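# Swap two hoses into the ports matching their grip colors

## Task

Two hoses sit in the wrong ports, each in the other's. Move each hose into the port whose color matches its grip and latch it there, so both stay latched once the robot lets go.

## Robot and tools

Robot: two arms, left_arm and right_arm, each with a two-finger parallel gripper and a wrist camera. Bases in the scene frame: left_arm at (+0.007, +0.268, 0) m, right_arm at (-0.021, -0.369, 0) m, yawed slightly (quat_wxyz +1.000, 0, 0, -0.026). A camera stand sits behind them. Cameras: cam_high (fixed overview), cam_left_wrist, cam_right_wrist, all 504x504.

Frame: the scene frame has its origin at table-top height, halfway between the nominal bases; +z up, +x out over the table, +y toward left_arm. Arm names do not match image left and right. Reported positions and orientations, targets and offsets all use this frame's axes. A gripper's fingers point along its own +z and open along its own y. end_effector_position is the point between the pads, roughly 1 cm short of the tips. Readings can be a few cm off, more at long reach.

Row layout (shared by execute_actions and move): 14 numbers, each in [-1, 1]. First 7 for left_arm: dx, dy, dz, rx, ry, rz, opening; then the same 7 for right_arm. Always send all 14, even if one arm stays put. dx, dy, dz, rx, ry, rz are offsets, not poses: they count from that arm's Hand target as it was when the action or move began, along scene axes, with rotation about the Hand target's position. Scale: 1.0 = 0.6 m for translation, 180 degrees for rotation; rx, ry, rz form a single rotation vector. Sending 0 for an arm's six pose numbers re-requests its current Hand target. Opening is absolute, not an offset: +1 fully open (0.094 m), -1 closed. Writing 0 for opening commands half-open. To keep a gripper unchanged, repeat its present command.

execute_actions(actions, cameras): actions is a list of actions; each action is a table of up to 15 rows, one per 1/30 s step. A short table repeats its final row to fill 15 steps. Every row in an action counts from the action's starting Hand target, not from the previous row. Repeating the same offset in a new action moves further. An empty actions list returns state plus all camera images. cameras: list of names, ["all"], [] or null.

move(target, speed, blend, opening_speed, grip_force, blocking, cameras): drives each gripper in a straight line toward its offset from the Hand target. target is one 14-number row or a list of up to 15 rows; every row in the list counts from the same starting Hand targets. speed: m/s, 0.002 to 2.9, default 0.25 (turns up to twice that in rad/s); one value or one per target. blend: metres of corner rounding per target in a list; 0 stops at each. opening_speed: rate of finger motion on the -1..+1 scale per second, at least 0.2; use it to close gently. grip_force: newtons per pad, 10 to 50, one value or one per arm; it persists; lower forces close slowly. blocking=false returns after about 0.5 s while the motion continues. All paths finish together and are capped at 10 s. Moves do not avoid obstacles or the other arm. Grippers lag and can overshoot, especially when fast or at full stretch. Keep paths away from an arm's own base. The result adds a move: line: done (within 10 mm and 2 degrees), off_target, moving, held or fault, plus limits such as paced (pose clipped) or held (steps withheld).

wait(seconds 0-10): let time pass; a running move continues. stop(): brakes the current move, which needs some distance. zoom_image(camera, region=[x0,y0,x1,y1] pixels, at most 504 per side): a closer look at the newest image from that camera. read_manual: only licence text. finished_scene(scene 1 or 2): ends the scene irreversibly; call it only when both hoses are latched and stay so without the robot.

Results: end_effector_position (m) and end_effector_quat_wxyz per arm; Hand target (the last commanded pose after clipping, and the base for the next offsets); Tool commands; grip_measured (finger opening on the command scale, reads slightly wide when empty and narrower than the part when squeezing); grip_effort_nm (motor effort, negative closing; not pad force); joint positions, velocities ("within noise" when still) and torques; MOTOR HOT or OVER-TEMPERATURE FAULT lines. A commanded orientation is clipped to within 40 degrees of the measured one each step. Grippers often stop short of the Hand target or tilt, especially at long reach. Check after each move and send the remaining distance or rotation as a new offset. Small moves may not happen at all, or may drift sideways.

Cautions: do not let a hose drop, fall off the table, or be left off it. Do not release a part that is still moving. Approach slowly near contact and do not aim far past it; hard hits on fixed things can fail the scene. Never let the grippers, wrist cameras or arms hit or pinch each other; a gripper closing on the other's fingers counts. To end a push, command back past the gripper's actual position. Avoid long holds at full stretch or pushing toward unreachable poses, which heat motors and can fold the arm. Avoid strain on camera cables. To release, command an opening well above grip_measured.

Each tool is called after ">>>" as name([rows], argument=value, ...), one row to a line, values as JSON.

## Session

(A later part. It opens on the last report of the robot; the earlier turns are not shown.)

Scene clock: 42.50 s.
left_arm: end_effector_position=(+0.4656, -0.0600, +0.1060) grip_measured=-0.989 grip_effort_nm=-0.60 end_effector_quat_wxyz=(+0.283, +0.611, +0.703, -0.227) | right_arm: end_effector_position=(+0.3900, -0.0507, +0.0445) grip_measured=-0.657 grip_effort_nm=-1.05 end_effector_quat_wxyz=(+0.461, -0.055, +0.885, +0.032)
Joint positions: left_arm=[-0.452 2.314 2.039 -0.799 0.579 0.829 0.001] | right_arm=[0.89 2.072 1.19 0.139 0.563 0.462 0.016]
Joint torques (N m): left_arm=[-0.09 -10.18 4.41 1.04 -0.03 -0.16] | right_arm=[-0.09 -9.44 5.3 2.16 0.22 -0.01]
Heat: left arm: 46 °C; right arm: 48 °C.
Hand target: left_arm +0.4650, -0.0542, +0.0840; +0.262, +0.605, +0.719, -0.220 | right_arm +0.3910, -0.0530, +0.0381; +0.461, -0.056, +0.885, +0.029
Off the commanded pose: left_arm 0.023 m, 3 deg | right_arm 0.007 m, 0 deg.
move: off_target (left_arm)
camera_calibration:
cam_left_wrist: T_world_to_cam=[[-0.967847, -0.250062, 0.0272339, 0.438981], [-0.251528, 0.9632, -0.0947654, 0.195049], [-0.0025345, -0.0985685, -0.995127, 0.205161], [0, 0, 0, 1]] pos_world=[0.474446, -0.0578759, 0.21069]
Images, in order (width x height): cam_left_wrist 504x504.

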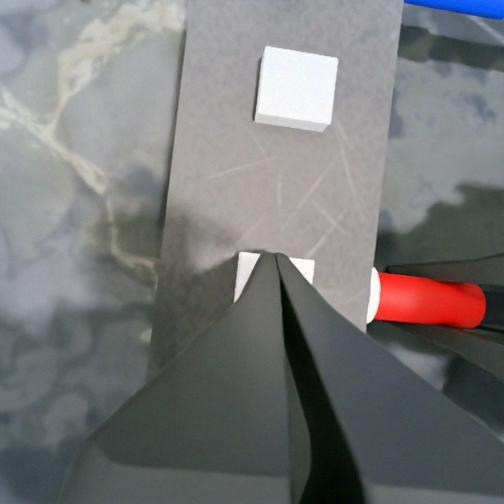

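>>> move(target=[0,0.005,-0.04,0,0,0,-1,0,0,0,0,0,0,-0.78], speed=0.08, cameras=["cam_left_wrist"])

Scene clock: 43.63 s.
left_arm: end_effector_position=(+0.4698, -0.0658, +0.1056) grip_measured=-0.989 grip_effort_nm=-0.60 end_effector_quat_wxyz=(+0.314, +0.611, +0.684, -0.245) | right_arm: end_effector_position=(+0.3900, -0.0507, +0.0445) grip_measured=-0.657 grip_effort_nm=-1.05 end_effector_quat_wxyz=(+0.461, -0.055, +0.885, +0.032)
Joint positions: left_arm=[-0.443 2.303 1.974 -0.685 0.635 0.829 0.001] | right_arm=[0.89 2.072 1.19 0.139 0.563 0.462 0.016]
Joint torques (N m): left_arm=[-0.31 -8.9 2.61 0.79 -0.56 -0.04] | right_arm=[-0.16 -9.5 5.37 2.16 0.21 0.01]
Heat: left arm: 46 °C; right arm: 48 °C.
Hand target: left_arm +0.4650, -0.0512, +0.0600; +0.262, +0.605, +0.719, -0.220 | right_arm +0.3910, -0.0530, +0.0381; +0.461, -0.056, +0.885, +0.029
Off the commanded pose: left_arm 0.048 m, 8 deg | right_arm 0.007 m, 0 deg.
move: off_target (left_arm)
camera_calibration:
cam_left_wrist: T_world_to_cam=[[-0.973284, -0.229268, 0.0124215, 0.44706], [-0.228011, 0.958756, -0.169698, 0.198148], [0.0269971, -0.167997, -0.985418, 0.184677], [0, 0, 0, 1]] pos_world=[0.475311, -0.0564546, 0.210056]
Images, in order (width x height): cam_left_wrist 504x504.

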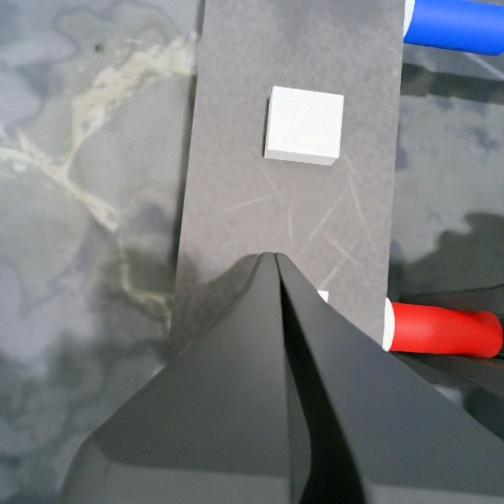

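>>> move(target=[0,0,0,0,0,0,-1,-0.042,-0.0067,0,0,0,0,-0.78], speed=0.06, cameras=["cam_left_wrist","cam_right_wrist"])

Scene clock: 44.93 s.
left_arm: end_effector_position=(+0.4698, -0.0659, +0.1056) grip_measured=-0.989 grip_effort_nm=-0.60 end_effector_quat_wxyz=(+0.314, +0.612, +0.684, -0.245) | right_arm: end_effector_position=(+0.3887, -0.0503, +0.0430) grip_measured=-0.657 grip_effort_nm=-1.05 end_effector_quat_wxyz=(+0.480, -0.046, +0.874, +0.050)
Joint positions: left_arm=[-0.443 2.303 1.973 -0.684 0.636 0.829 0.001] | right_arm=[0.893 2.072 1.131 0.256 0.566 0.464 0.016]
Joint torques (N m): left_arm=[-0.31 -8.91 2.62 0.8 -0.57 -0.04] | right_arm=[2.99 -13.75 2.65 1.05 0.47 0.29]
Heat: left arm: 46 °C; right arm: 48 °C.
Hand target: left_arm +0.4649, -0.0513, +0.0599; +0.262, +0.605, +0.719, -0.221 | right_arm +0.3658, -0.0570, +0.0381; +0.461, -0.056, +0.885, +0.029
Off the commanded pose: left_arm 0.048 m, 8 deg | right_arm 0.024 m, 4 deg.
move: off_target (left_arm, right_arm)
camera_calibration:
cam_left_wrist: T_world_to_cam=[[-0.973349, -0.229001, 0.0122693, 0.447138], [-0.227711, 0.958749, -0.170142, 0.1981], [0.0271994, -0.168401, -0.985343, 0.184543], [0, 0, 0, 1]] pos_world=[0.475311, -0.0564559, 0.210057]
cam_right_wrist: T_world_to_cam=[[0.191, -0.981414, 0.0185683, -0.119588], [-0.92031, -0.185623, -0.344345, 0.37287], [0.341391, 0.0486811, -0.93866, 0.0129799], [0, 0, 0, 1]] pos_world=[0.361566, -0.0487839, 0.1428]
Images, in order (width x height): cam_left_wrist 504x504, cam_right_wrist 504x504.

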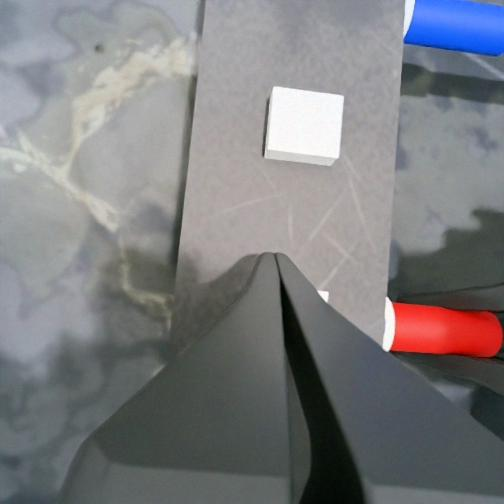

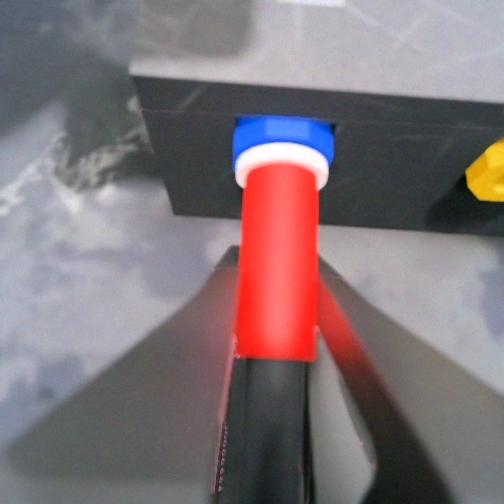

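>>> move([
  [0,0.052,0.1167,0.0493,0.0087,0,-1,0.042,0.0067,0,0,0,0,-0.78],
  [0,0.002,0.1,0.0493,0.0087,0,-1,0.042,0.0067,0,0,0,0,-0.78],
  [0,0.002,0.0417,0.0493,0.0087,0,-1,0.042,0.0067,0,0,0,0,-0.78],
], speed=0.1, cameras=["cam_left_wrist"])

Scene clock: 49.00 s.
left_arm: end_effector_position=(+0.4602, -0.0498, +0.0977) grip_measured=-0.989 grip_effort_nm=-0.60 end_effector_quat_wxyz=(+0.203, +0.622, +0.733, -0.184) | right_arm: end_effector_position=(+0.3897, -0.0508, +0.0431) grip_measured=-0.657 grip_effort_nm=-1.05 end_effector_quat_wxyz=(+0.470, -0.051, +0.880, +0.041)
Joint positions: left_arm=[-0.475 2.434 2.314 -1.111 0.448 0.853 0.001] | right_arm=[0.89 2.072 1.159 0.2 0.561 0.462 0.016]
Joint torques (N m): left_arm=[-0.57 -11.84 3.4 1.27 -0.04 -0.15] | right_arm=[-0.12 -9.47 7.84 1.49 0.24 0]
Heat: left arm: 46 °C; right arm: 49 °C.
Hand target: left_arm +0.4649, -0.0500, +0.0851; +0.204, +0.620, +0.738, -0.172 | right_arm +0.3910, -0.0529, +0.0381; +0.461, -0.056, +0.885, +0.029
Off the commanded pose: left_arm 0.014 m, 1 deg | right_arm 0.006 m, 2 deg.
move: off_target (left_arm)
camera_calibration:
cam_left_wrist: T_world_to_cam=[[-0.962506, -0.266459, 0.0508011, 0.430949], [-0.260802, 0.960527, 0.0968022, 0.16839], [-0.0745897, 0.0799237, -0.994006, 0.239729], [0, 0, 0, 1]] pos_world=[0.476589, -0.066073, 0.200099]
Images, in order (width x height): cam_left_wrist 504x504.

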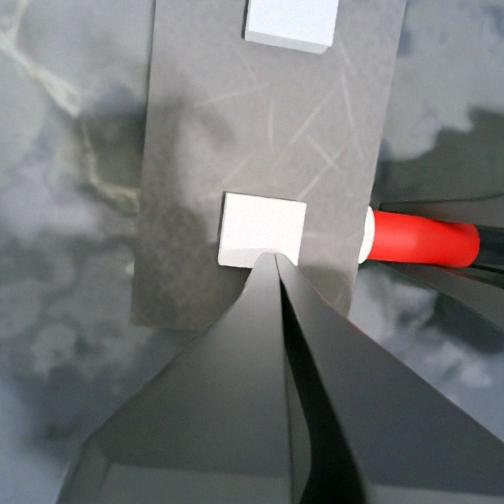

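>>> move([
  [0.002,0.0333,0.0667,0,0,0,-1,0,0,0,0,0,0,-0.78],
  [0.002,-0.0108,0.055,0,0,0,-1,0,0,0,0,0,0,-0.78],
  [0.005,-0.0117,0,0,0,0,-1,0,0,0,0,0,0,-0.78],
], speed=0.1, cameras=["cam_left_wrist"])

Scene clock: 52.30 s.
left_arm: end_effector_position=(+0.4667, -0.0631, +0.1017) grip_measured=-0.989 grip_effort_nm=-0.60 end_effector_quat_wxyz=(+0.219, +0.624, +0.726, -0.187) | right_arm: end_effector_position=(+0.3896, -0.0508, +0.0430) grip_measured=-0.657 grip_effort_nm=-1.04 end_effector_quat_wxyz=(+0.470, -0.051, +0.880, +0.041)
Joint positions: left_arm=[-0.489 2.472 2.384 -1.106 0.457 0.843 0.001] | right_arm=[0.89 2.072 1.159 0.199 0.561 0.461 0.016]
Joint torques (N m): left_arm=[-0.17 -12 3.37 1.01 -0.16 -0.13] | right_arm=[-0.1 -9.37 7.79 1.49 0.23 0.02]
Heat: left arm: 46 °C; right arm: 50 °C.
Hand target: left_arm +0.4681, -0.0569, +0.0850; +0.204, +0.620, +0.738, -0.172 | right_arm +0.3910, -0.0529, +0.0381; +0.461, -0.056, +0.885, +0.029
Off the commanded pose: left_arm 0.018 m, 3 deg | right_arm 0.005 m, 2 deg.
move: off_target (left_arm)
camera_calibration:
cam_left_wrist: T_world_to_cam=[[-0.965457, -0.258208, 0.0349371, 0.436917], [-0.255549, 0.964509, 0.0664666, 0.18339], [-0.0508593, 0.0552426, -0.997177, 0.233039], [0, 0, 0, 1]] pos_world=[0.480542, -0.0769396, 0.204927]
Images, in order (width x height): cam_left_wrist 504x504.

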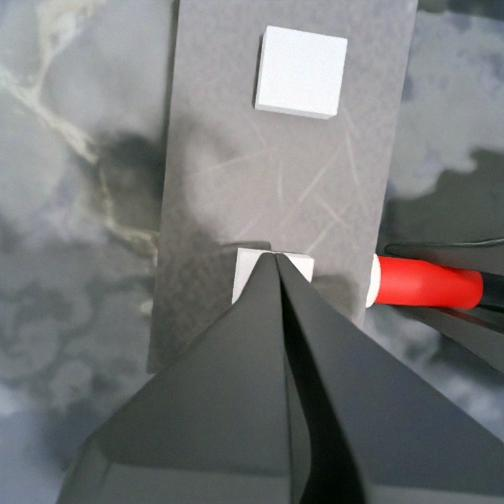

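>>> move(target=[-0.003,0.0083,-0.075,0,0,0,-1,0,0,0,0,0,0,-0.78], speed=0.1, cameras=["cam_left_wrist"])

Scene clock: 53.63 s.
left_arm: end_effector_position=(+0.4698, -0.0657, +0.1020) grip_measured=-0.989 grip_effort_nm=-0.60 end_effector_quat_wxyz=(+0.267, +0.623, +0.708, -0.200) | right_arm: end_effector_position=(+0.3896, -0.0508, +0.0429) grip_measured=-0.657 grip_effort_nm=-1.04 end_effector_quat_wxyz=(+0.470, -0.051, +0.880, +0.041)
Joint positions: left_arm=[-0.476 2.368 2.148 -0.878 0.51 0.843 0.001] | right_arm=[0.89 2.072 1.159 0.199 0.561 0.461 0.016]
Joint torques (N m): left_arm=[-0.66 -6.49 1.99 0.91 -0.66 0.02] | right_arm=[-0.1 -9.4 7.69 1.49 0.22 0.02]
Heat: left arm: 46 °C; right arm: 50 °C.
Hand target: left_arm +0.4662, -0.0520, +0.0399; +0.204, +0.620, +0.738, -0.172 | right_arm +0.3910, -0.0529, +0.0381; +0.461, -0.056, +0.885, +0.029
Off the commanded pose: left_arm 0.064 m, 9 deg | right_arm 0.005 m, 2 deg.
move: off_target (left_arm)
camera_calibration:
cam_left_wrist: T_world_to_cam=[[-0.968659, -0.24837, -0.00360819, 0.44535], [-0.248116, 0.968155, -0.033386, 0.193561], [0.0117854, -0.0314444, -0.999436, 0.198657], [0, 0, 0, 1]] pos_world=[0.477077, -0.070539, 0.206614]
Images, in order (width x height): cam_left_wrist 504x504.

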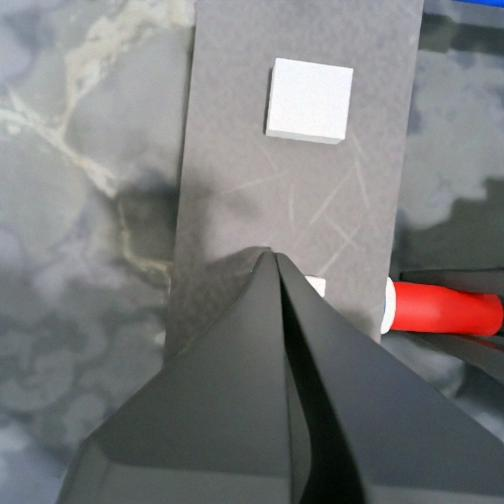

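>>> move(target=[0,0,0,0,0,0,-1,-0.05,-0.008,0,0,0,0,-0.78], speed=0.06, cameras=["cam_left_wrist","cam_right_wrist"])

Scene clock: 55.93 s.
left_arm: end_effector_position=(+0.4699, -0.0657, +0.1020) grip_measured=-0.989 grip_effort_nm=-0.60 end_effector_quat_wxyz=(+0.268, +0.623, +0.708, -0.200) | right_arm: end_effector_position=(+0.3884, -0.0504, +0.0427) grip_measured=-0.657 grip_effort_nm=-1.04 end_effector_quat_wxyz=(+0.484, -0.045, +0.873, +0.053)
Joint positions: left_arm=[-0.476 2.368 2.148 -0.878 0.51 0.843 0.001] | right_arm=[0.894 2.072 1.12 0.277 0.566 0.462 0.016]
Joint torques (N m): left_arm=[-0.69 -6.5 2.04 0.87 -0.65 0.02] | right_arm=[3.47 -14.46 2.17 0.89 0.55 0.35]
Heat: left arm: 45 °C; right arm: 50 °C.
Hand target: left_arm +0.4662, -0.0520, +0.0400; +0.204, +0.620, +0.738, -0.172 | right_arm +0.3610, -0.0577, +0.0381; +0.461, -0.056, +0.885, +0.029
Off the commanded pose: left_arm 0.064 m, 9 deg | right_arm 0.029 m, 4 deg.
move: off_target (left_arm, right_arm)
camera_calibration:
cam_left_wrist: T_world_to_cam=[[-0.968655, -0.24838, -0.0038489, 0.445495], [-0.248115, 0.968146, -0.0336539, 0.193644], [0.0120852, -0.0316441, -0.999426, 0.198597], [0, 0, 0, 1]] pos_world=[0.477177, -0.0705394, 0.206714]
cam_right_wrist: T_world_to_cam=[[0.191768, -0.981343, 0.013805, -0.119839], [-0.917613, -0.184269, -0.352181, 0.371741], [0.348154, 0.0548695, -0.93583, 0.010392], [0, 0, 0, 1]] pos_world=[0.360478, -0.0496735, 0.1423]
Images, in order (width x height): cam_left_wrist 504x504, cam_right_wrist 504x504.

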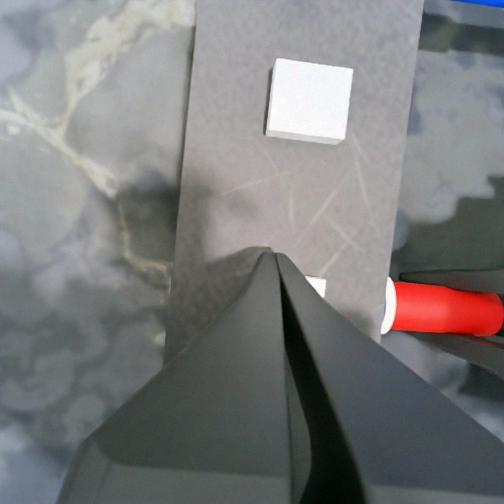

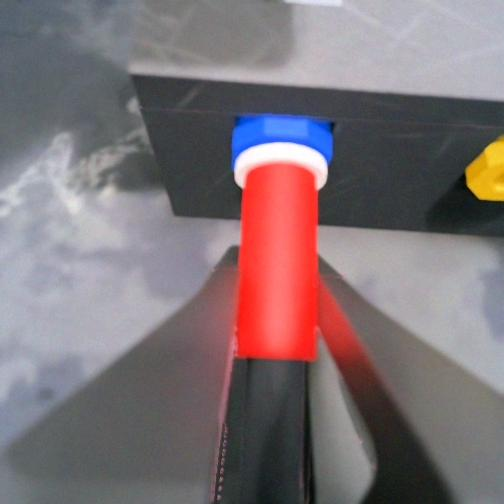

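>>> zoom_image(camera="cam_left_wrist", region=[220, 230, 360, 340])

>>> zoom_image(camera="cam_right_wrist", region=[220, 0, 400, 100])

Scaled by 3.600 from the camera's 504x504 image, which has a finer 720x720 frame.

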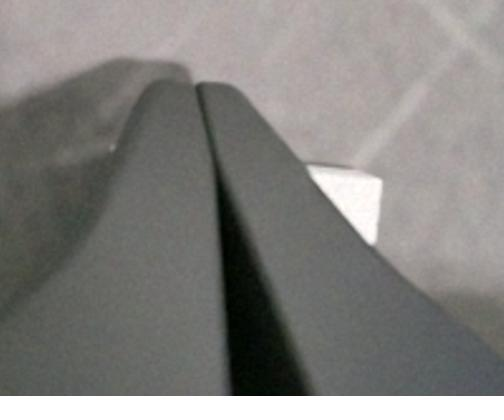

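Scaled by 2.800 from the camera's 504x504 image, which has a finer 720x720 frame.

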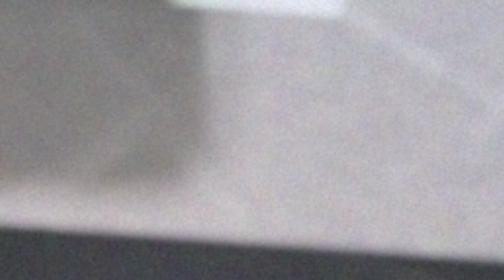

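>>> move([
  [0,0.0367,0.1335,0,0,0,-1,0,0,0,0,0,0,-0.78],
  [0,-0.0075,0.125,0,0,0,-1,0,0,0,0,0,0,-0.78],
  [-0.0087,0.0133,-0.0083,0.0438,0.0077,0,-1,0,0,0,0,0,0,-0.78],
], speed=0.1, cameras=["cam_left_wrist","cam_right_wrist"])

Scene clock: 60.07 s.
left_arm: end_effector_position=(+0.4625, -0.0529, +0.0985) grip_measured=-0.989 grip_effort_nm=-0.60 end_effector_quat_wxyz=(+0.209, +0.625, +0.734, -0.164) | right_arm: end_effector_position=(+0.3885, -0.0502, +0.0430) grip_measured=-0.657 grip_effort_nm=-1.05 end_effector_quat_wxyz=(+0.484, -0.042, +0.872, +0.054)
Joint positions: left_arm=[-0.49 2.425 2.305 -1.088 0.407 0.845 0.001] | right_arm=[0.894 2.072 1.12 0.279 0.566 0.467 0.016]
Joint torques (N m): left_arm=[-1.55 -6.08 1.1 1.01 -0.78 0.12] | right_arm=[3.56 -14.48 2.22 0.87 0.52 0.3]
Heat: left arm: 45 °C; right arm: 53 °C.
Hand target: left_arm +0.4609, -0.0441, +0.0351; +0.152, +0.630, +0.750, -0.129 | right_arm +0.3610, -0.0577, +0.0381; +0.461, -0.056, +0.885, +0.029
Off the commanded pose: left_arm 0.064 m, 8 deg | right_arm 0.029 m, 4 deg.
move: off_target (left_arm, right_arm)
camera_calibration:
cam_left_wrist: T_world_to_cam=[[-0.961935, -0.273039, 0.0114503, 0.435562], [-0.27021, 0.956558, 0.109466, 0.174777], [-0.0408413, 0.102205, -0.993925, 0.226556], [0, 0, 0, 1]] pos_world=[0.475462, -0.0714143, 0.20106]
cam_right_wrist: T_world_to_cam=[[0.189694, -0.981805, 0.00863036, -0.118589], [-0.917847, -0.180445, -0.353548, 0.372372], [0.348673, 0.0591448, -0.935376, 0.0106079], [0, 0, 0, 1]] pos_world=[0.360578, -0.0498657, 0.142597]
Images, in order (width x height): cam_left_wrist 504x504, cam_right_wrist 504x504.

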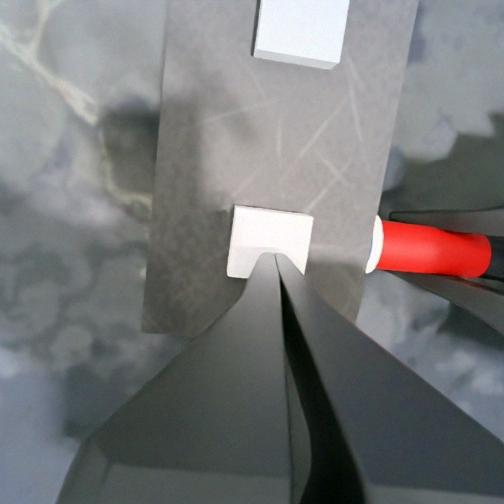

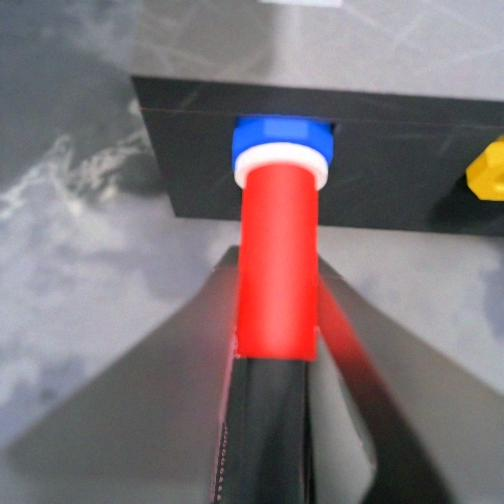

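>>> move([
  [0.0085,0.0235,0.15,-0.0438,-0.0077,0,-1,0,0,0,0,0,0,-0.78],
  [0.0085,-0.0315,0.1332,-0.0438,-0.0077,0,-1,0,0,0,0,0,0,-0.78],
  [0.0052,-0.0165,0.0083,0,0,0,-1,0,0,0,0,0,0,-0.78],
], speed=0.1, cameras=["cam_left_wrist","cam_right_wrist"])

Scene clock: 64.00 s.
left_arm: end_effector_position=(+0.4635, -0.0608, +0.0998) grip_measured=-0.989 grip_effort_nm=-0.60 end_effector_quat_wxyz=(+0.201, +0.625, +0.736, -0.163) | right_arm: end_effector_position=(+0.3886, -0.0501, +0.0430) grip_measured=-0.657 grip_effort_nm=-1.05 end_effector_quat_wxyz=(+0.484, -0.042, +0.872, +0.055)
Joint positions: left_arm=[-0.505 2.482 2.42 -1.155 0.396 0.831 0.001] | right_arm=[0.894 2.072 1.12 0.279 0.566 0.468 0.016]
Joint torques (N m): left_arm=[-1.52 -6.64 1.22 1.09 -0.71 0.12] | right_arm=[3.58 -14.39 2.21 0.86 0.54 0.28]
Heat: left arm: 46 °C; right arm: 55 °C.
Hand target: left_arm +0.4641, -0.0539, +0.0399; +0.152, +0.630, +0.750, -0.129 | right_arm +0.3610, -0.0577, +0.0381; +0.461, -0.056, +0.885, +0.029
Off the commanded pose: left_arm 0.060 m, 7 deg | right_arm 0.029 m, 5 deg.
move: off_target (left_arm, right_arm)
camera_calibration:
cam_left_wrist: T_world_to_cam=[[-0.961334, -0.274791, 0.0181088, 0.433273], [-0.270539, 0.95465, 0.124305, 0.18102], [-0.0514454, 0.114599, -0.992079, 0.234151], [0, 0, 0, 1]] pos_world=[0.477538, -0.0805848, 0.201948]
cam_right_wrist: T_world_to_cam=[[0.1891, -0.98193, 0.00738027, -0.118299], [-0.917928, -0.179434, -0.353851, 0.372477], [0.348781, 0.0601387, -0.935273, 0.0106089], [0, 0, 0, 1]] pos_world=[0.360577, -0.0499639, 0.142597]
Images, in order (width x height): cam_left_wrist 504x504, cam_right_wrist 504x504.

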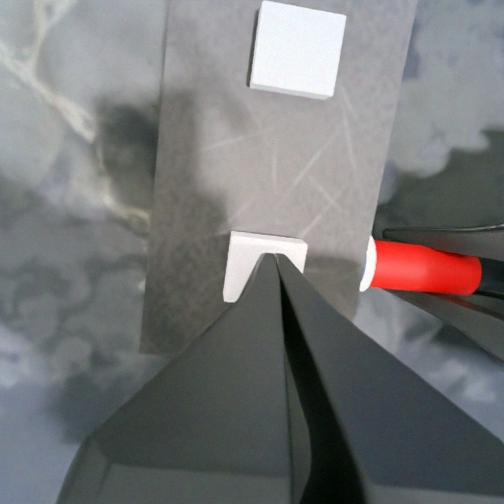

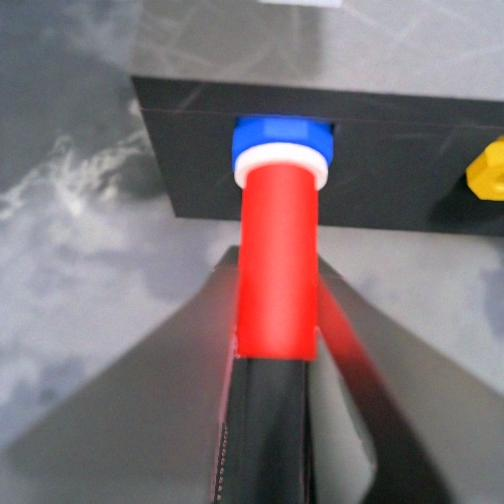

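>>> move(target=[-0.003,0.008,-0.075,0.025,0.0044,0,-1,0,0,0,0,0,0,-0.78], speed=0.1, cameras=["cam_left_wrist","cam_right_wrist"])

Scene clock: 65.50 s.
left_arm: end_effector_position=(+0.4624, -0.0604, +0.0947) grip_measured=-0.989 grip_effort_nm=-0.60 end_effector_quat_wxyz=(+0.209, +0.632, +0.732, -0.148) | right_arm: end_effector_position=(+0.3629, -0.0581, +0.0272) grip_measured=-0.657 grip_effort_nm=-1.05 end_effector_quat_wxyz=(+0.455, -0.063, +0.888, +0.018)
Joint positions: left_arm=[-0.513 2.438 2.319 -1.08 0.369 0.841 0.001] | right_arm=[0.932 2.048 1.087 0.173 0.6 0.485 0.016]
Joint torques (N m): left_arm=[-1.88 -1.73 -0.46 1.12 -1.08 0.11] | right_arm=[0.53 -12.68 4.72 1.88 0.22 0.19]
Heat: left arm: 45 °C; right arm: 55 °C.
Hand target: left_arm +0.4624, -0.0491, -0.0049; +0.122, +0.635, +0.756, -0.103 | right_arm +0.3610, -0.0577, +0.0381; +0.461, -0.056, +0.885, +0.029
Off the commanded pose: left_arm 0.100 m, 12 deg | right_arm 0.011 m, 2 deg.
move: off_target (left_arm, right_arm)
camera_calibration:
cam_left_wrist: T_world_to_cam=[[-0.963325, -0.26779, -0.0171344, 0.437073], [-0.267731, 0.954898, 0.128412, 0.179299], [-0.0180258, 0.12829, -0.991573, 0.214347], [0, 0, 0, 1]] pos_world=[0.472911, -0.0816675, 0.197006]
cam_right_wrist: T_world_to_cam=[[0.195121, -0.977313, 0.0823788, -0.125061], [-0.936406, -0.210613, -0.280689, 0.344864], [0.291671, -0.0223717, -0.956257, 0.0217748], [0, 0, 0, 1]] pos_world=[0.340983, -0.0491033, 0.127924]
Images, in order (width x height): cam_left_wrist 504x504, cam_right_wrist 504x504.

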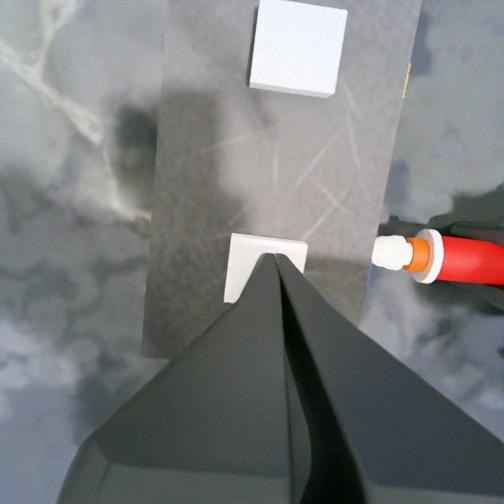

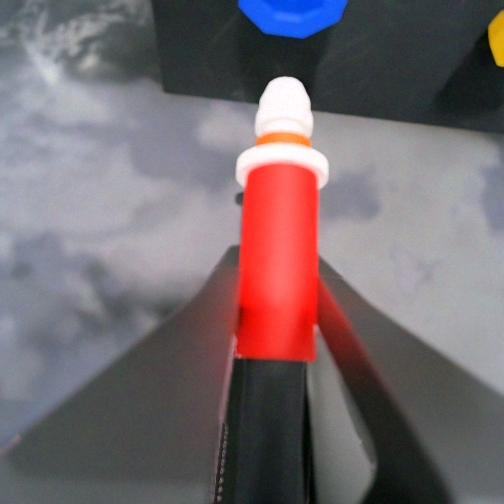

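>>> move([
  [0,0.03,0.28,0,0,0,-1,-0.0517,-0.004,0.1365,0,0,0,-0.78],
  [0,0.25,0.33,0,0,0,-1,-0.1017,-0.3705,0.153,0,0,0,-0.78],
], speed=0.15, cameras=["all"])

Scene clock: 69.90 s.
left_arm: end_effector_position=(+0.4857, +0.0978, +0.1698) grip_measured=-0.989 grip_effort_nm=-0.60 end_effector_quat_wxyz=(+0.179, +0.620, +0.760, -0.072) | right_arm: end_effector_position=(+0.3015, -0.2791, +0.1282) grip_measured=-0.657 grip_effort_nm=-1.04 end_effector_quat_wxyz=(+0.455, -0.053, +0.888, +0.027)
Joint positions: left_arm=[-0.246 2.39 2.593 -1.503 0.282 1.084 0.001] | right_arm=[0.434 1.08 0.549 -0.11 0.213 0.155 0.016]
Joint torques (N m): left_arm=[-0.23 -16.95 4.78 -0.07 0.34 0.11] | right_arm=[-0.16 -4.63 6.08 2.24 0 -0.02]
Heat: left arm: 47 °C; right arm: 55 °C.
Hand target: left_arm +0.4624, +0.1009, +0.1930; +0.122, +0.635, +0.756, -0.104 | right_arm +0.2999, -0.2801, +0.1299; +0.461, -0.056, +0.885, +0.029
Off the commanded pose: left_arm 0.033 m, 8 deg | right_arm 0.002 m, 1 deg.
elbow stopped short (left arm): the move would have taken joint 3 (elbow) straighter than the controller allows.
joint sent to its limit (left arm) — joint 4 (wrist pitch), lower limit. The joint targets are off in orientation, not in position.
move: off_target (left_arm)
camera_calibration:
cam_left_wrist: T_world_to_cam=[[-0.938569, -0.330715, -0.0985748, 0.511272], [-0.345077, 0.902183, 0.258821, 0.0454137], [0.00333646, 0.276937, -0.960882, 0.238865], [0, 0, 0, 1]] pos_world=[0.494738, 0.0619629, 0.268166]
cam_right_wrist: T_world_to_cam=[[0.186037, -0.980779, 0.058839, -0.33257], [-0.938847, -0.195105, -0.283725, 0.274578], [0.289751, -0.00245748, -0.957099, 0.137642], [0, 0, 0, 1]] pos_world=[0.279775, -0.272268, 0.22921]

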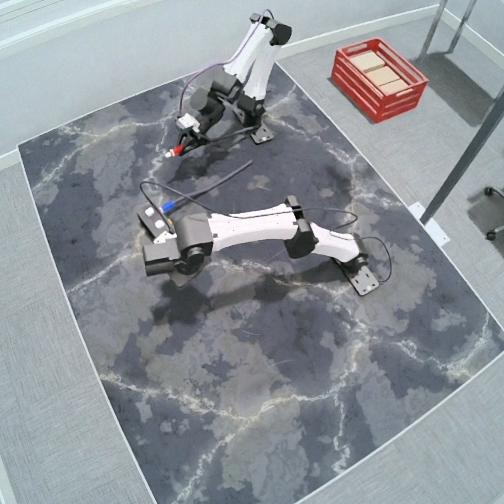

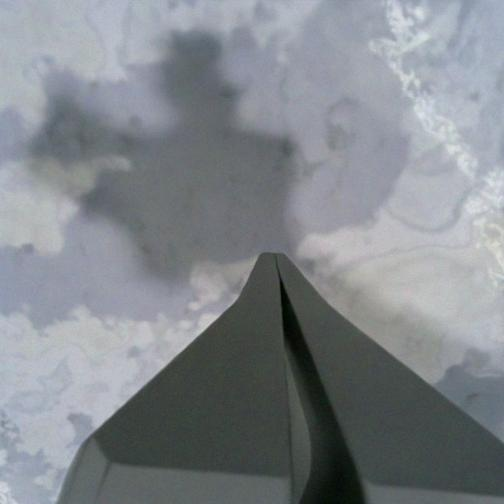

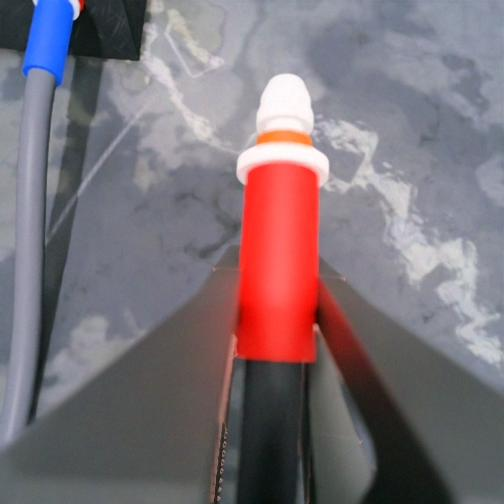

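>>> move([
  [-0.1,0.15,0.0,0,0,0,-1,0,-0.01,-0.1,0.0096,0.0835,-0.149,-0.78],
  [-0.1,0.15,0.0,0,0,0,-1,0,-0.01,-0.175,0.0096,0.0835,-0.149,-0.78],
], speed=0.12, cameras=["cam_high","cam_right_wrist"])

Scene clock: 75.83 s.
left_arm: end_effector_position=(+0.4249, +0.1902, +0.1752) grip_measured=-0.989 grip_effort_nm=-0.60 end_effector_quat_wxyz=(+0.132, +0.632, +0.759, -0.087) | right_arm: end_effector_position=(+0.2993, -0.2858, +0.0270) grip_measured=-0.657 grip_effort_nm=-1.05 end_effector_quat_wxyz=(+0.332, +0.157, +0.928, -0.056)
Joint positions: left_arm=[-0.064 2.097 2.147 -1.507 0.297 1.308 0.001] | right_arm=[0.557 1.531 0.65 -0.191 0.493 0.714 0.016]
Joint torques (N m): left_arm=[0.2 -14.37 4.83 -0.33 0.35 0.12] | right_arm=[0.69 -4.88 5.05 1.64 0.41 0.16]
Heat: left arm: 49 °C; right arm: 53 °C.
Hand target: left_arm +0.4024, +0.1909, +0.1930; +0.122, +0.635, +0.756, -0.104 | right_arm +0.2999, -0.2860, +0.0249; +0.337, +0.161, +0.926, -0.058
Off the commanded pose: left_arm 0.029 m, 2 deg | right_arm 0.002 m, 1 deg.
joint sent to its limit (left arm) — joint 4 (wrist pitch), lower limit. The joint targets still meet the commanded pose.
move: off_target (left_arm)
camera_calibration:
cam_right_wrist: T_world_to_cam=[[-0.252289, -0.966867, 0.0389631, -0.197105], [-0.967493, 0.251312, -0.0282901, 0.371781], [0.0175609, -0.0448338, -0.99884, 0.111842], [0, 0, 0, 1]] pos_world=[0.308004, -0.278993, 0.12991]
Images, in order (width x height): cam_high 504x504, cam_right_wrist 504x504.

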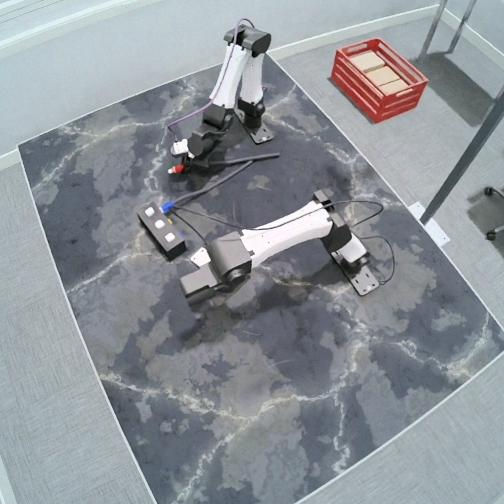

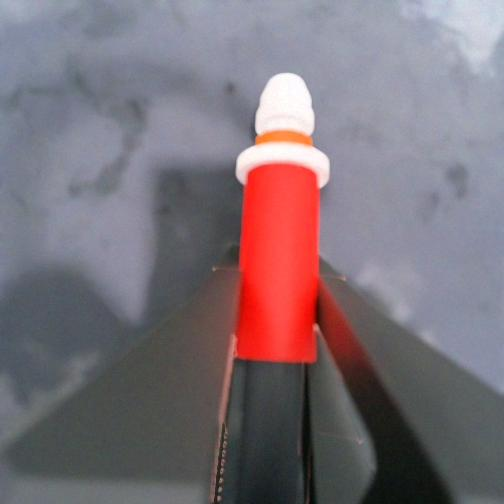

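>>> move([
  [0,0,0,0,0,0,-1,0,0,-0.018,0,0,0,-0.78],
  [0,0,0,0,0,0,-1,0,0,-0.018,0,0,0,0.2],
], speed=0.05, opening_speed=0.6, cameras=["cam_right_wrist"])

Scene clock: 78.80 s.
left_arm: end_effector_position=(+0.4249, +0.1902, +0.1752) grip_measured=-0.989 grip_effort_nm=-0.60 end_effector_quat_wxyz=(+0.132, +0.632, +0.759, -0.087) | right_arm: end_effector_position=(+0.3017, -0.2851, +0.0192) grip_measured=+0.198 grip_effort_nm=0.11 end_effector_quat_wxyz=(+0.337, +0.159, +0.926, -0.054)
Joint positions: left_arm=[-0.064 2.097 2.147 -1.507 0.297 1.308 0.001] | right_arm=[0.557 1.561 0.632 -0.131 0.496 0.714 0.056]
Joint torques (N m): left_arm=[0.2 -14.37 4.85 -0.33 0.35 0.12] | right_arm=[0.7 -4.62 4.56 1.64 0.35 0.17]
Heat: left arm: 50 °C; right arm: 52 °C.
Hand target: left_arm +0.4024, +0.1909, +0.1930; +0.122, +0.635, +0.756, -0.104 | right_arm +0.2999, -0.2861, +0.0141; +0.337, +0.161, +0.926, -0.058
Off the commanded pose: left_arm 0.029 m, 2 deg | right_arm 0.005 m, 1 deg.
joint sent to its limit (left arm) — joint 4 (wrist pitch), lower limit. The joint targets still meet the commanded pose.
move: off_target (left_arm)
camera_calibration:
cam_right_wrist: T_world_to_cam=[[-0.254619, -0.966478, 0.0330177, -0.19455], [-0.966607, 0.253334, -0.0386332, 0.374192], [0.0289737, -0.0417519, -0.998708, 0.101455], [0, 0, 0, 1]] pos_world=[0.309221, -0.278588, 0.122204]
Images, in order (width x height): cam_right_wrist 504x504.

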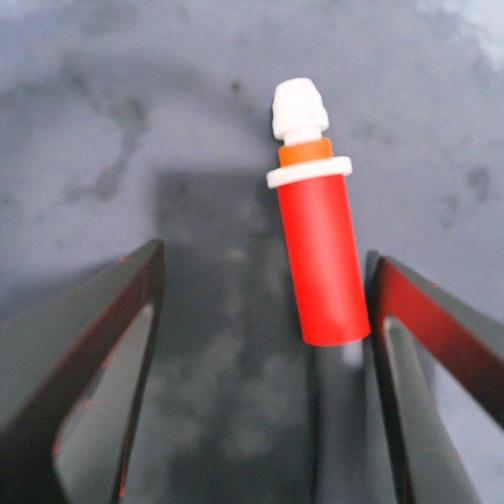

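>>> move([
  [0,0,0,0,0,0,-1,0,0,0.24,0,0,0,0.3],
  [0,0,0,0,0,0,-1,0.2918,0.1435,0.26,-0.032,0.0543,0.5526,-1],
], speed=0.3, cameras=["all"])

Scene clock: 84.93 s.
left_arm: end_effector_position=(+0.4249, +0.1902, +0.1752) grip_measured=-0.989 grip_effort_nm=-0.60 end_effector_quat_wxyz=(+0.132, +0.632, +0.759, -0.087) | right_arm: end_effector_position=(+0.4712, -0.2003, +0.1702) grip_measured=-0.973 grip_effort_nm=-1.03 end_effector_quat_wxyz=(+0.223, -0.609, +0.746, +0.151)
Joint positions: left_arm=[-0.064 2.097 2.147 -1.507 0.297 1.308 0.001] | right_arm=[0.226 2.508 2.766 -1.563 -0.482 -1.13 0.001]
Joint torques (N m): left_arm=[0.2 -14.35 4.82 -0.33 0.35 0.12] | right_arm=[-0.1 -11.1 8.62 0.82 -0.47 -0.03]
Heat: left arm: 52 °C; right arm: 51 °C.
Hand target: left_arm +0.4024, +0.1909, +0.1930; +0.122, +0.635, +0.756, -0.104 | right_arm +0.4750, -0.1999, +0.1700; +0.199, -0.621, +0.740, +0.166
Off the commanded pose: left_arm 0.029 m, 2 deg | right_arm 0.004 m, 4 deg.
joint sent to its limit (left arm) — joint 4 (wrist pitch), lower limit. The joint targets still meet the commanded pose.
joint sent to its limit (right arm) — joint 4 (wrist pitch), lower limit. The joint targets are off in orientation, not in position.
move: off_target (left_arm, right_arm); target 2's new opening was sent with right_arm's hand 0.004 m and 4 deg from that target
camera_calibration:
cam_left_wrist: T_world_to_cam=[[-0.954017, -0.298428, -0.0281542, 0.473292], [-0.291208, 0.900455, 0.323076, -0.0940939], [-0.0710636, 0.316419, -0.945954, 0.240116], [0, 0, 0, 1]] pos_world=[0.441191, 0.149994, 0.270864]
cam_right_wrist: T_world_to_cam=[[0.989181, -0.127387, 0.0727529, -0.499236], [-0.135347, -0.983784, 0.117685, -0.143723], [0.0565817, -0.126258, -0.990382, 0.219562], [0, 0, 0, 1]] pos_world=[0.461959, -0.177267, 0.270685]

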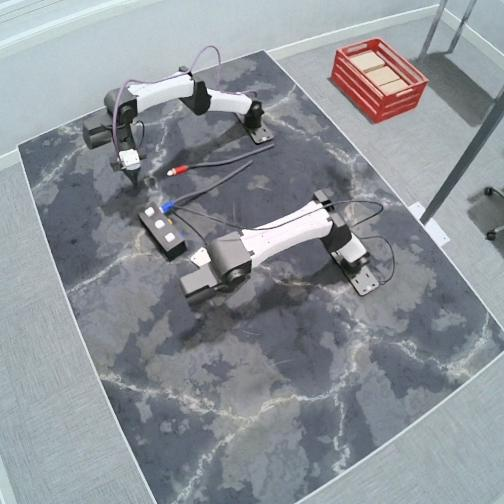

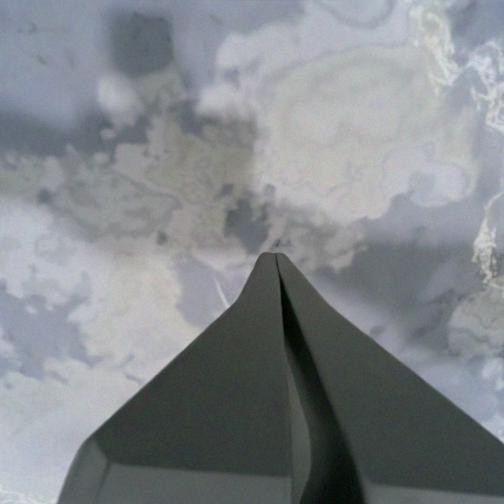

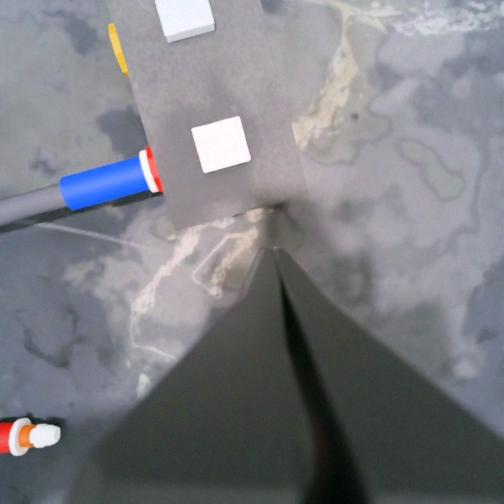

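>>> move(target=[-0.104,-0.6515,-0.0883,-0.154,-0.1999,0.4478,1,-0.0177,0.0615,-0.0917,0,0,0,-1], speed=0.25, cameras=["all"])

Scene clock: 89.10 s.
left_arm: end_effector_position=(+0.3404, -0.1710, +0.1362) grip_measured=+0.998 grip_effort_nm=0.10 end_effector_quat_wxyz=(+0.467, +0.081, +0.880, -0.016) | right_arm: end_effector_position=(+0.4649, -0.1690, +0.0927) grip_measured=-0.974 grip_effort_nm=-1.04 end_effector_quat_wxyz=(+0.176, -0.617, +0.746, +0.178)
Joint positions: left_arm=[-1.146 2.164 1.765 -0.516 -0.782 -0.685 0.094] | right_arm=[0.289 2.498 2.441 -1.337 -0.477 -1.1 0.001]
Joint torques (N m): left_arm=[0.34 -11.82 6.38 1.16 -0.38 -0.01] | right_arm=[0.99 -18.09 4.83 0.89 -0.3 0.14]
Heat: left arm: 52 °C; right arm: 56 °C.
Hand target: left_arm +0.3423, -0.1673, +0.1381; +0.468, +0.079, +0.880, -0.014 (not the last commanded pose) | right_arm +0.4649, -0.1647, +0.1176; +0.200, -0.620, +0.740, +0.166 (not the last commanded pose)
Off the commanded pose: left_arm 0.029 m, 14 deg | right_arm 0.023 m, 3 deg.
move: held (left_arm; a check stopped the path), off_target (right_arm; braked when a check withheld steps of left_arm); limits=held
pose unreachable (left arm): on one or more control steps of this call, first in action 0 (counted from 0), this arm could not follow its commanded pose, so it was not sent that pose on those steps. It may still have moved: this result reports where it is.
cause: moving toward the commanded pose would bring a part of the arm too close to another arm (this arm's wrist (the part past joint 4) and the right arm's forearm (the part past joint 3), where that arm would come to rest).
camera_calibration:
cam_left_wrist: T_world_to_cam=[[-0.0701835, -0.997107, 0.0291834, -0.144313], [-0.945928, 0.0572362, -0.319288, 0.385268], [0.316694, -0.0500141, -0.947208, 0.117006], [0, 0, 0, 1]] pos_world=[0.317252, -0.160094, 0.238052]
cam_right_wrist: T_world_to_cam=[[0.995598, -0.0903673, -0.0248813, -0.470994], [-0.0857025, -0.985156, 0.148734, -0.130832], [-0.0379526, -0.145947, -0.988564, 0.187552], [0, 0, 0, 1]] pos_world=[0.464826, -0.14408, 0.193148]

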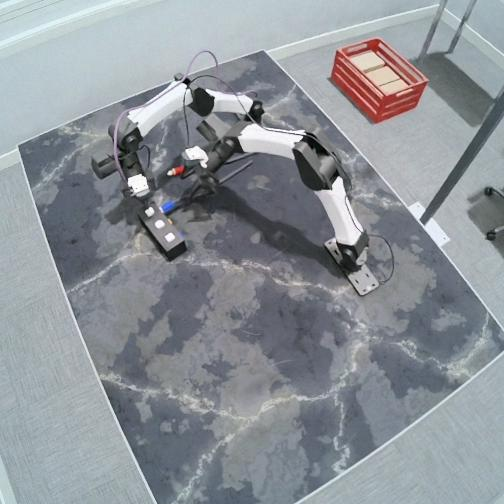

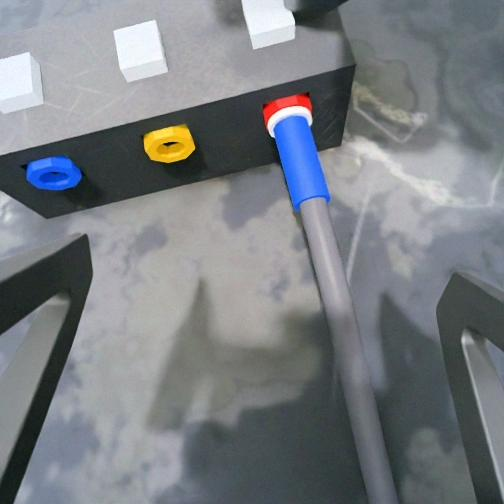

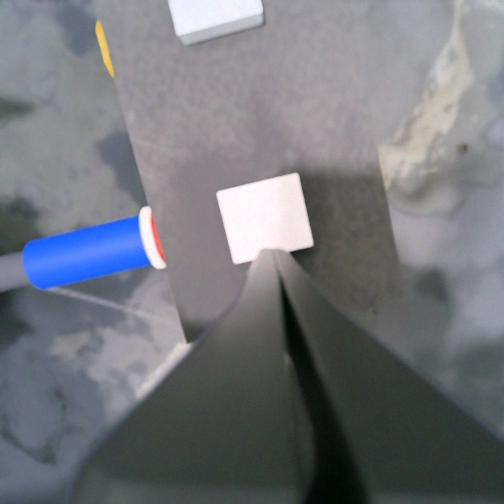

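>>> move([
  [-0.0038,0.3288,0.1365,0,0,0,-1,-0.0082,-0.1088,0.1707,0,0,0,-1],
  [0.1795,0.1622,0.0865,0.0314,0.0689,-0.3091,-1,-0.1748,-0.0338,0.0373,0.1306,-0.1369,-0.3937,1],
], speed=0.25, cameras=["all"])

Scene clock: 95.63 s.
left_arm: end_effector_position=(+0.4466, -0.0679, +0.1849) grip_measured=-0.989 grip_effort_nm=-0.60 end_effector_quat_wxyz=(+0.306, +0.495, +0.791, -0.191) | right_arm: end_effector_position=(+0.3606, -0.1847, +0.1349) grip_measured=+0.998 grip_effort_nm=0.11 end_effector_quat_wxyz=(+0.504, -0.062, +0.861, +0.026)
Joint positions: left_arm=[-0.537 2.115 2.007 -0.814 0.378 0.453 0.001] | right_arm=[0.674 1.489 0.77 0.148 0.431 0.242 0.094]
Joint velocities: left_arm=[-0.017 -0.012 0.002 -0.154 -0.022 -0.022 -0.001] | right_arm=[within noise]
Joint torques (N m): left_arm=[0.28 -9.42 10.7 1.16 0.33 0.12] | right_arm=[0.64 -7.32 5.75 2.42 0.23 0.2]
Heat: left arm: 51 °C; right arm: 58 °C.
Hand target: left_arm +0.4500, -0.0701, +0.1900; +0.309, +0.500, +0.785, -0.196 | right_arm +0.3600, -0.1850, +0.1401; +0.514, -0.052, +0.856, +0.031
Off the commanded pose: left_arm 0.006 m, 1 deg | right_arm 0.005 m, 2 deg.
move: done
camera_calibration:
cam_left_wrist: T_world_to_cam=[[-0.848148, -0.52715, 0.0525158, 0.339445], [-0.529759, 0.843805, -0.0857297, 0.319742], [0.000879288, -0.100532, -0.994933, 0.281186], [0, 0, 0, 1]] pos_world=[0.457038, -0.0625936, 0.289347]
cam_right_wrist: T_world_to_cam=[[0.191634, -0.977968, 0.0827893, -0.256126], [-0.898677, -0.208752, -0.385748, 0.347181], [0.394532, -0.000478394, -0.918882, 0.0844756], [0, 0, 0, 1]] pos_world=[0.327758, -0.177968, 0.232752]

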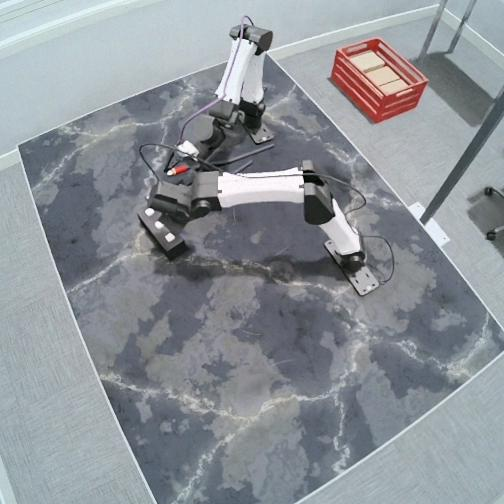

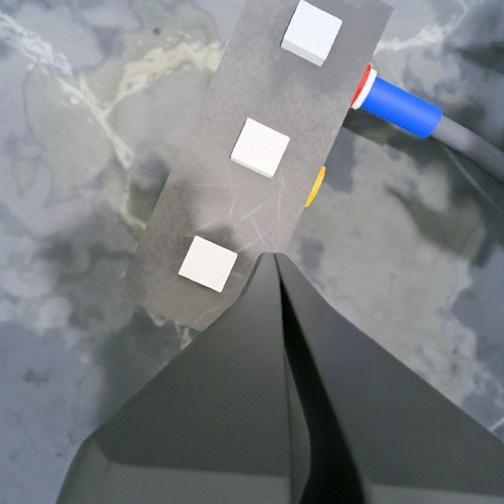

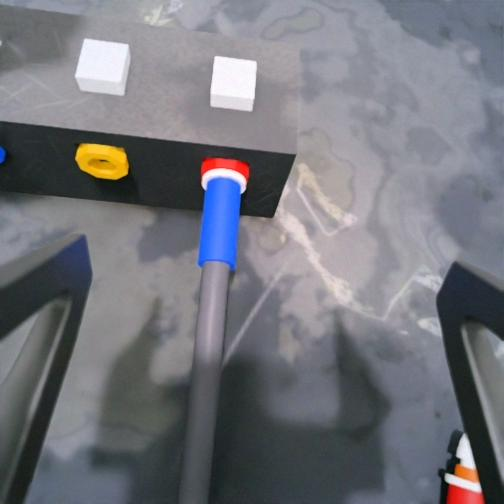

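>>> move([
  [0,0,0,0,0,0,-1,0.0417,0.035,-0.0917,0,0,0,1],
  [0,0,0,0,0,0,-1,0.0667,0.0367,-0.1667,0,0,0,1],
], speed=0.15, cameras=["cam_right_wrist"])

Scene clock: 98.43 s.
left_arm: end_effector_position=(+0.4466, -0.0679, +0.1849) grip_measured=-0.989 grip_effort_nm=-0.61 end_effector_quat_wxyz=(+0.306, +0.495, +0.791, -0.191) | right_arm: end_effector_position=(+0.3991, -0.1617, +0.0437) grip_measured=+0.998 grip_effort_nm=0.11 end_effector_quat_wxyz=(+0.513, -0.052, +0.856, +0.030)
Joint positions: left_arm=[-0.537 2.115 2.007 -0.814 0.378 0.453 0.001] | right_arm=[0.667 1.912 0.77 0.595 0.434 0.248 0.094]
Joint torques (N m): left_arm=[0.28 -9.42 10.66 1.16 0.33 0.12] | right_arm=[-0.2 -7.25 4.79 2.48 0.05 0.03]
Heat: left arm: 51 °C; right arm: 57 °C.
Hand target: left_arm +0.4500, -0.0701, +0.1900; +0.309, +0.500, +0.785, -0.196 | right_arm +0.4000, -0.1628, +0.0400; +0.514, -0.053, +0.856, +0.031
Off the commanded pose: left_arm 0.006 m, 1 deg | right_arm 0.004 m, 0 deg.
move: done
camera_calibration:
cam_right_wrist: T_world_to_cam=[[0.177938, -0.981644, 0.0686483, -0.227996], [-0.893316, -0.190397, -0.407106, 0.353163], [0.412704, 0.011115, -0.910798, -0.0201747], [0, 0, 0, 1]] pos_world=[0.364382, -0.156346, 0.141051]
Images, in order (width x height): cam_right_wrist 504x504.

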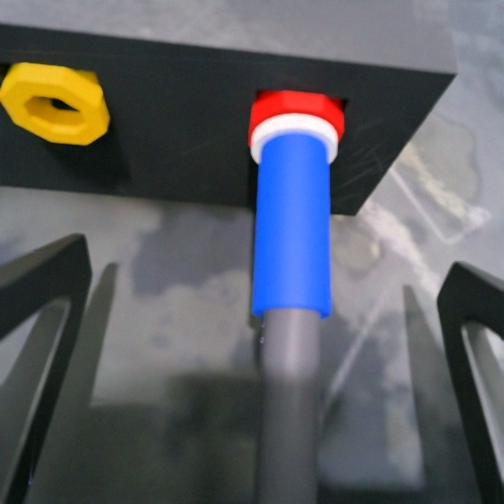

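>>> move(target=[0,0,0,0,0,0,-1,0.0115,-0.0105,0.0033,0,0,0,1], speed=0.1, cameras=["cam_right_wrist"])

Scene clock: 99.60 s.
left_arm: end_effector_position=(+0.4466, -0.0679, +0.1849) grip_measured=-0.989 grip_effort_nm=-0.61 end_effector_quat_wxyz=(+0.306, +0.495, +0.791, -0.191) | right_arm: end_effector_position=(+0.4040, -0.1700, +0.0430) grip_measured=+0.998 grip_effort_nm=0.11 end_effector_quat_wxyz=(+0.511, -0.050, +0.858, +0.029)
Joint positions: left_arm=[-0.537 2.115 2.007 -0.814 0.378 0.453 0.001] | right_arm=[0.638 1.912 0.77 0.595 0.411 0.236 0.094]
Joint torques (N m): left_arm=[0.27 -9.42 10.67 1.16 0.33 0.11] | right_arm=[-0.16 -7.3 5.6 2.43 0.02 -0.02]
Heat: left arm: 51 °C; right arm: 56 °C.
Hand target: left_arm +0.4500, -0.0701, +0.1900; +0.309, +0.500, +0.785, -0.196 | right_arm +0.4069, -0.1692, +0.0420; +0.514, -0.053, +0.856, +0.031
Off the commanded pose: left_arm 0.006 m, 1 deg | right_arm 0.003 m, 1 deg.
move: done
camera_calibration:
cam_right_wrist: T_world_to_cam=[[0.174882, -0.982236, 0.0680288, -0.235863], [-0.896111, -0.187412, -0.40232, 0.357113], [0.407923, 0.00939723, -0.912968, -0.0211073], [0, 0, 0, 1]] pos_world=[0.369872, -0.164548, 0.140449]
Images, in order (width x height): cam_right_wrist 504x504.

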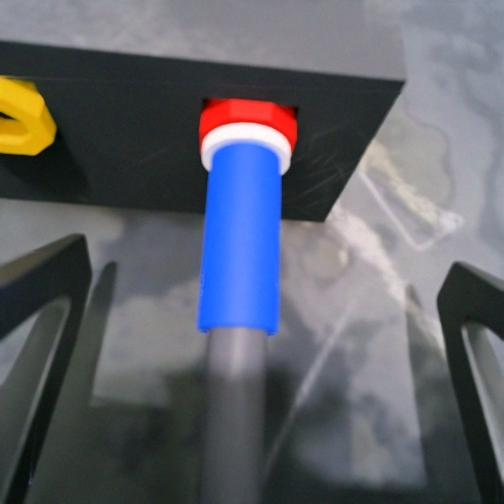

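>>> move(target=[0,0,0,0,0,0,-1,0.002,0.0083,0.0,0,0,0,1], speed=0.1, cameras=["cam_right_wrist"])

Scene clock: 100.50 s.
left_arm: end_effector_position=(+0.4466, -0.0679, +0.1849) grip_measured=-0.989 grip_effort_nm=-0.60 end_effector_quat_wxyz=(+0.306, +0.495, +0.791, -0.191) | right_arm: end_effector_position=(+0.4036, -0.1702, +0.0397) grip_measured=+0.998 grip_effort_nm=0.11 end_effector_quat_wxyz=(+0.508, -0.051, +0.859, +0.027)
Joint positions: left_arm=[-0.537 2.115 2.007 -0.814 0.378 0.453 0.001] | right_arm=[0.638 1.919 0.77 0.595 0.411 0.236 0.094]
Joint torques (N m): left_arm=[0.28 -9.42 10.67 1.16 0.34 0.11] | right_arm=[0.79 -7.15 6.89 2.33 0.13 0.04]
Heat: left arm: 51 °C; right arm: 56 °C.
Hand target: left_arm +0.4500, -0.0701, +0.1900; +0.309, +0.500, +0.785, -0.196 | right_arm +0.4081, -0.1642, +0.0421; +0.514, -0.052, +0.856, +0.031
Off the commanded pose: left_arm 0.006 m, 1 deg | right_arm 0.008 m, 1 deg.
move: done
camera_calibration:
cam_right_wrist: T_world_to_cam=[[0.175631, -0.981911, 0.0707457, -0.236081], [-0.898482, -0.189249, -0.396124, 0.355747], [0.402347, 0.00600813, -0.915467, -0.0220364], [0, 0, 0, 1]] pos_world=[0.369962, -0.164354, 0.137448]
Images, in order (width x height): cam_right_wrist 504x504.

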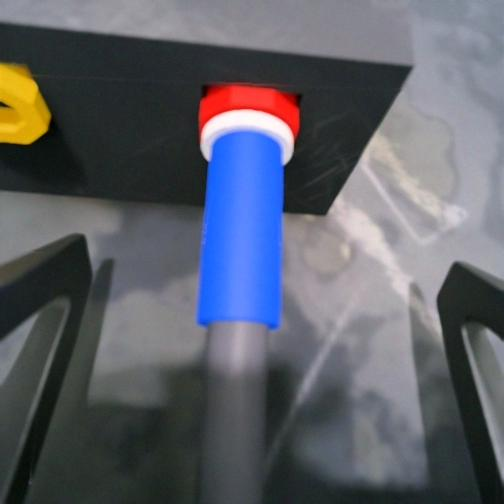

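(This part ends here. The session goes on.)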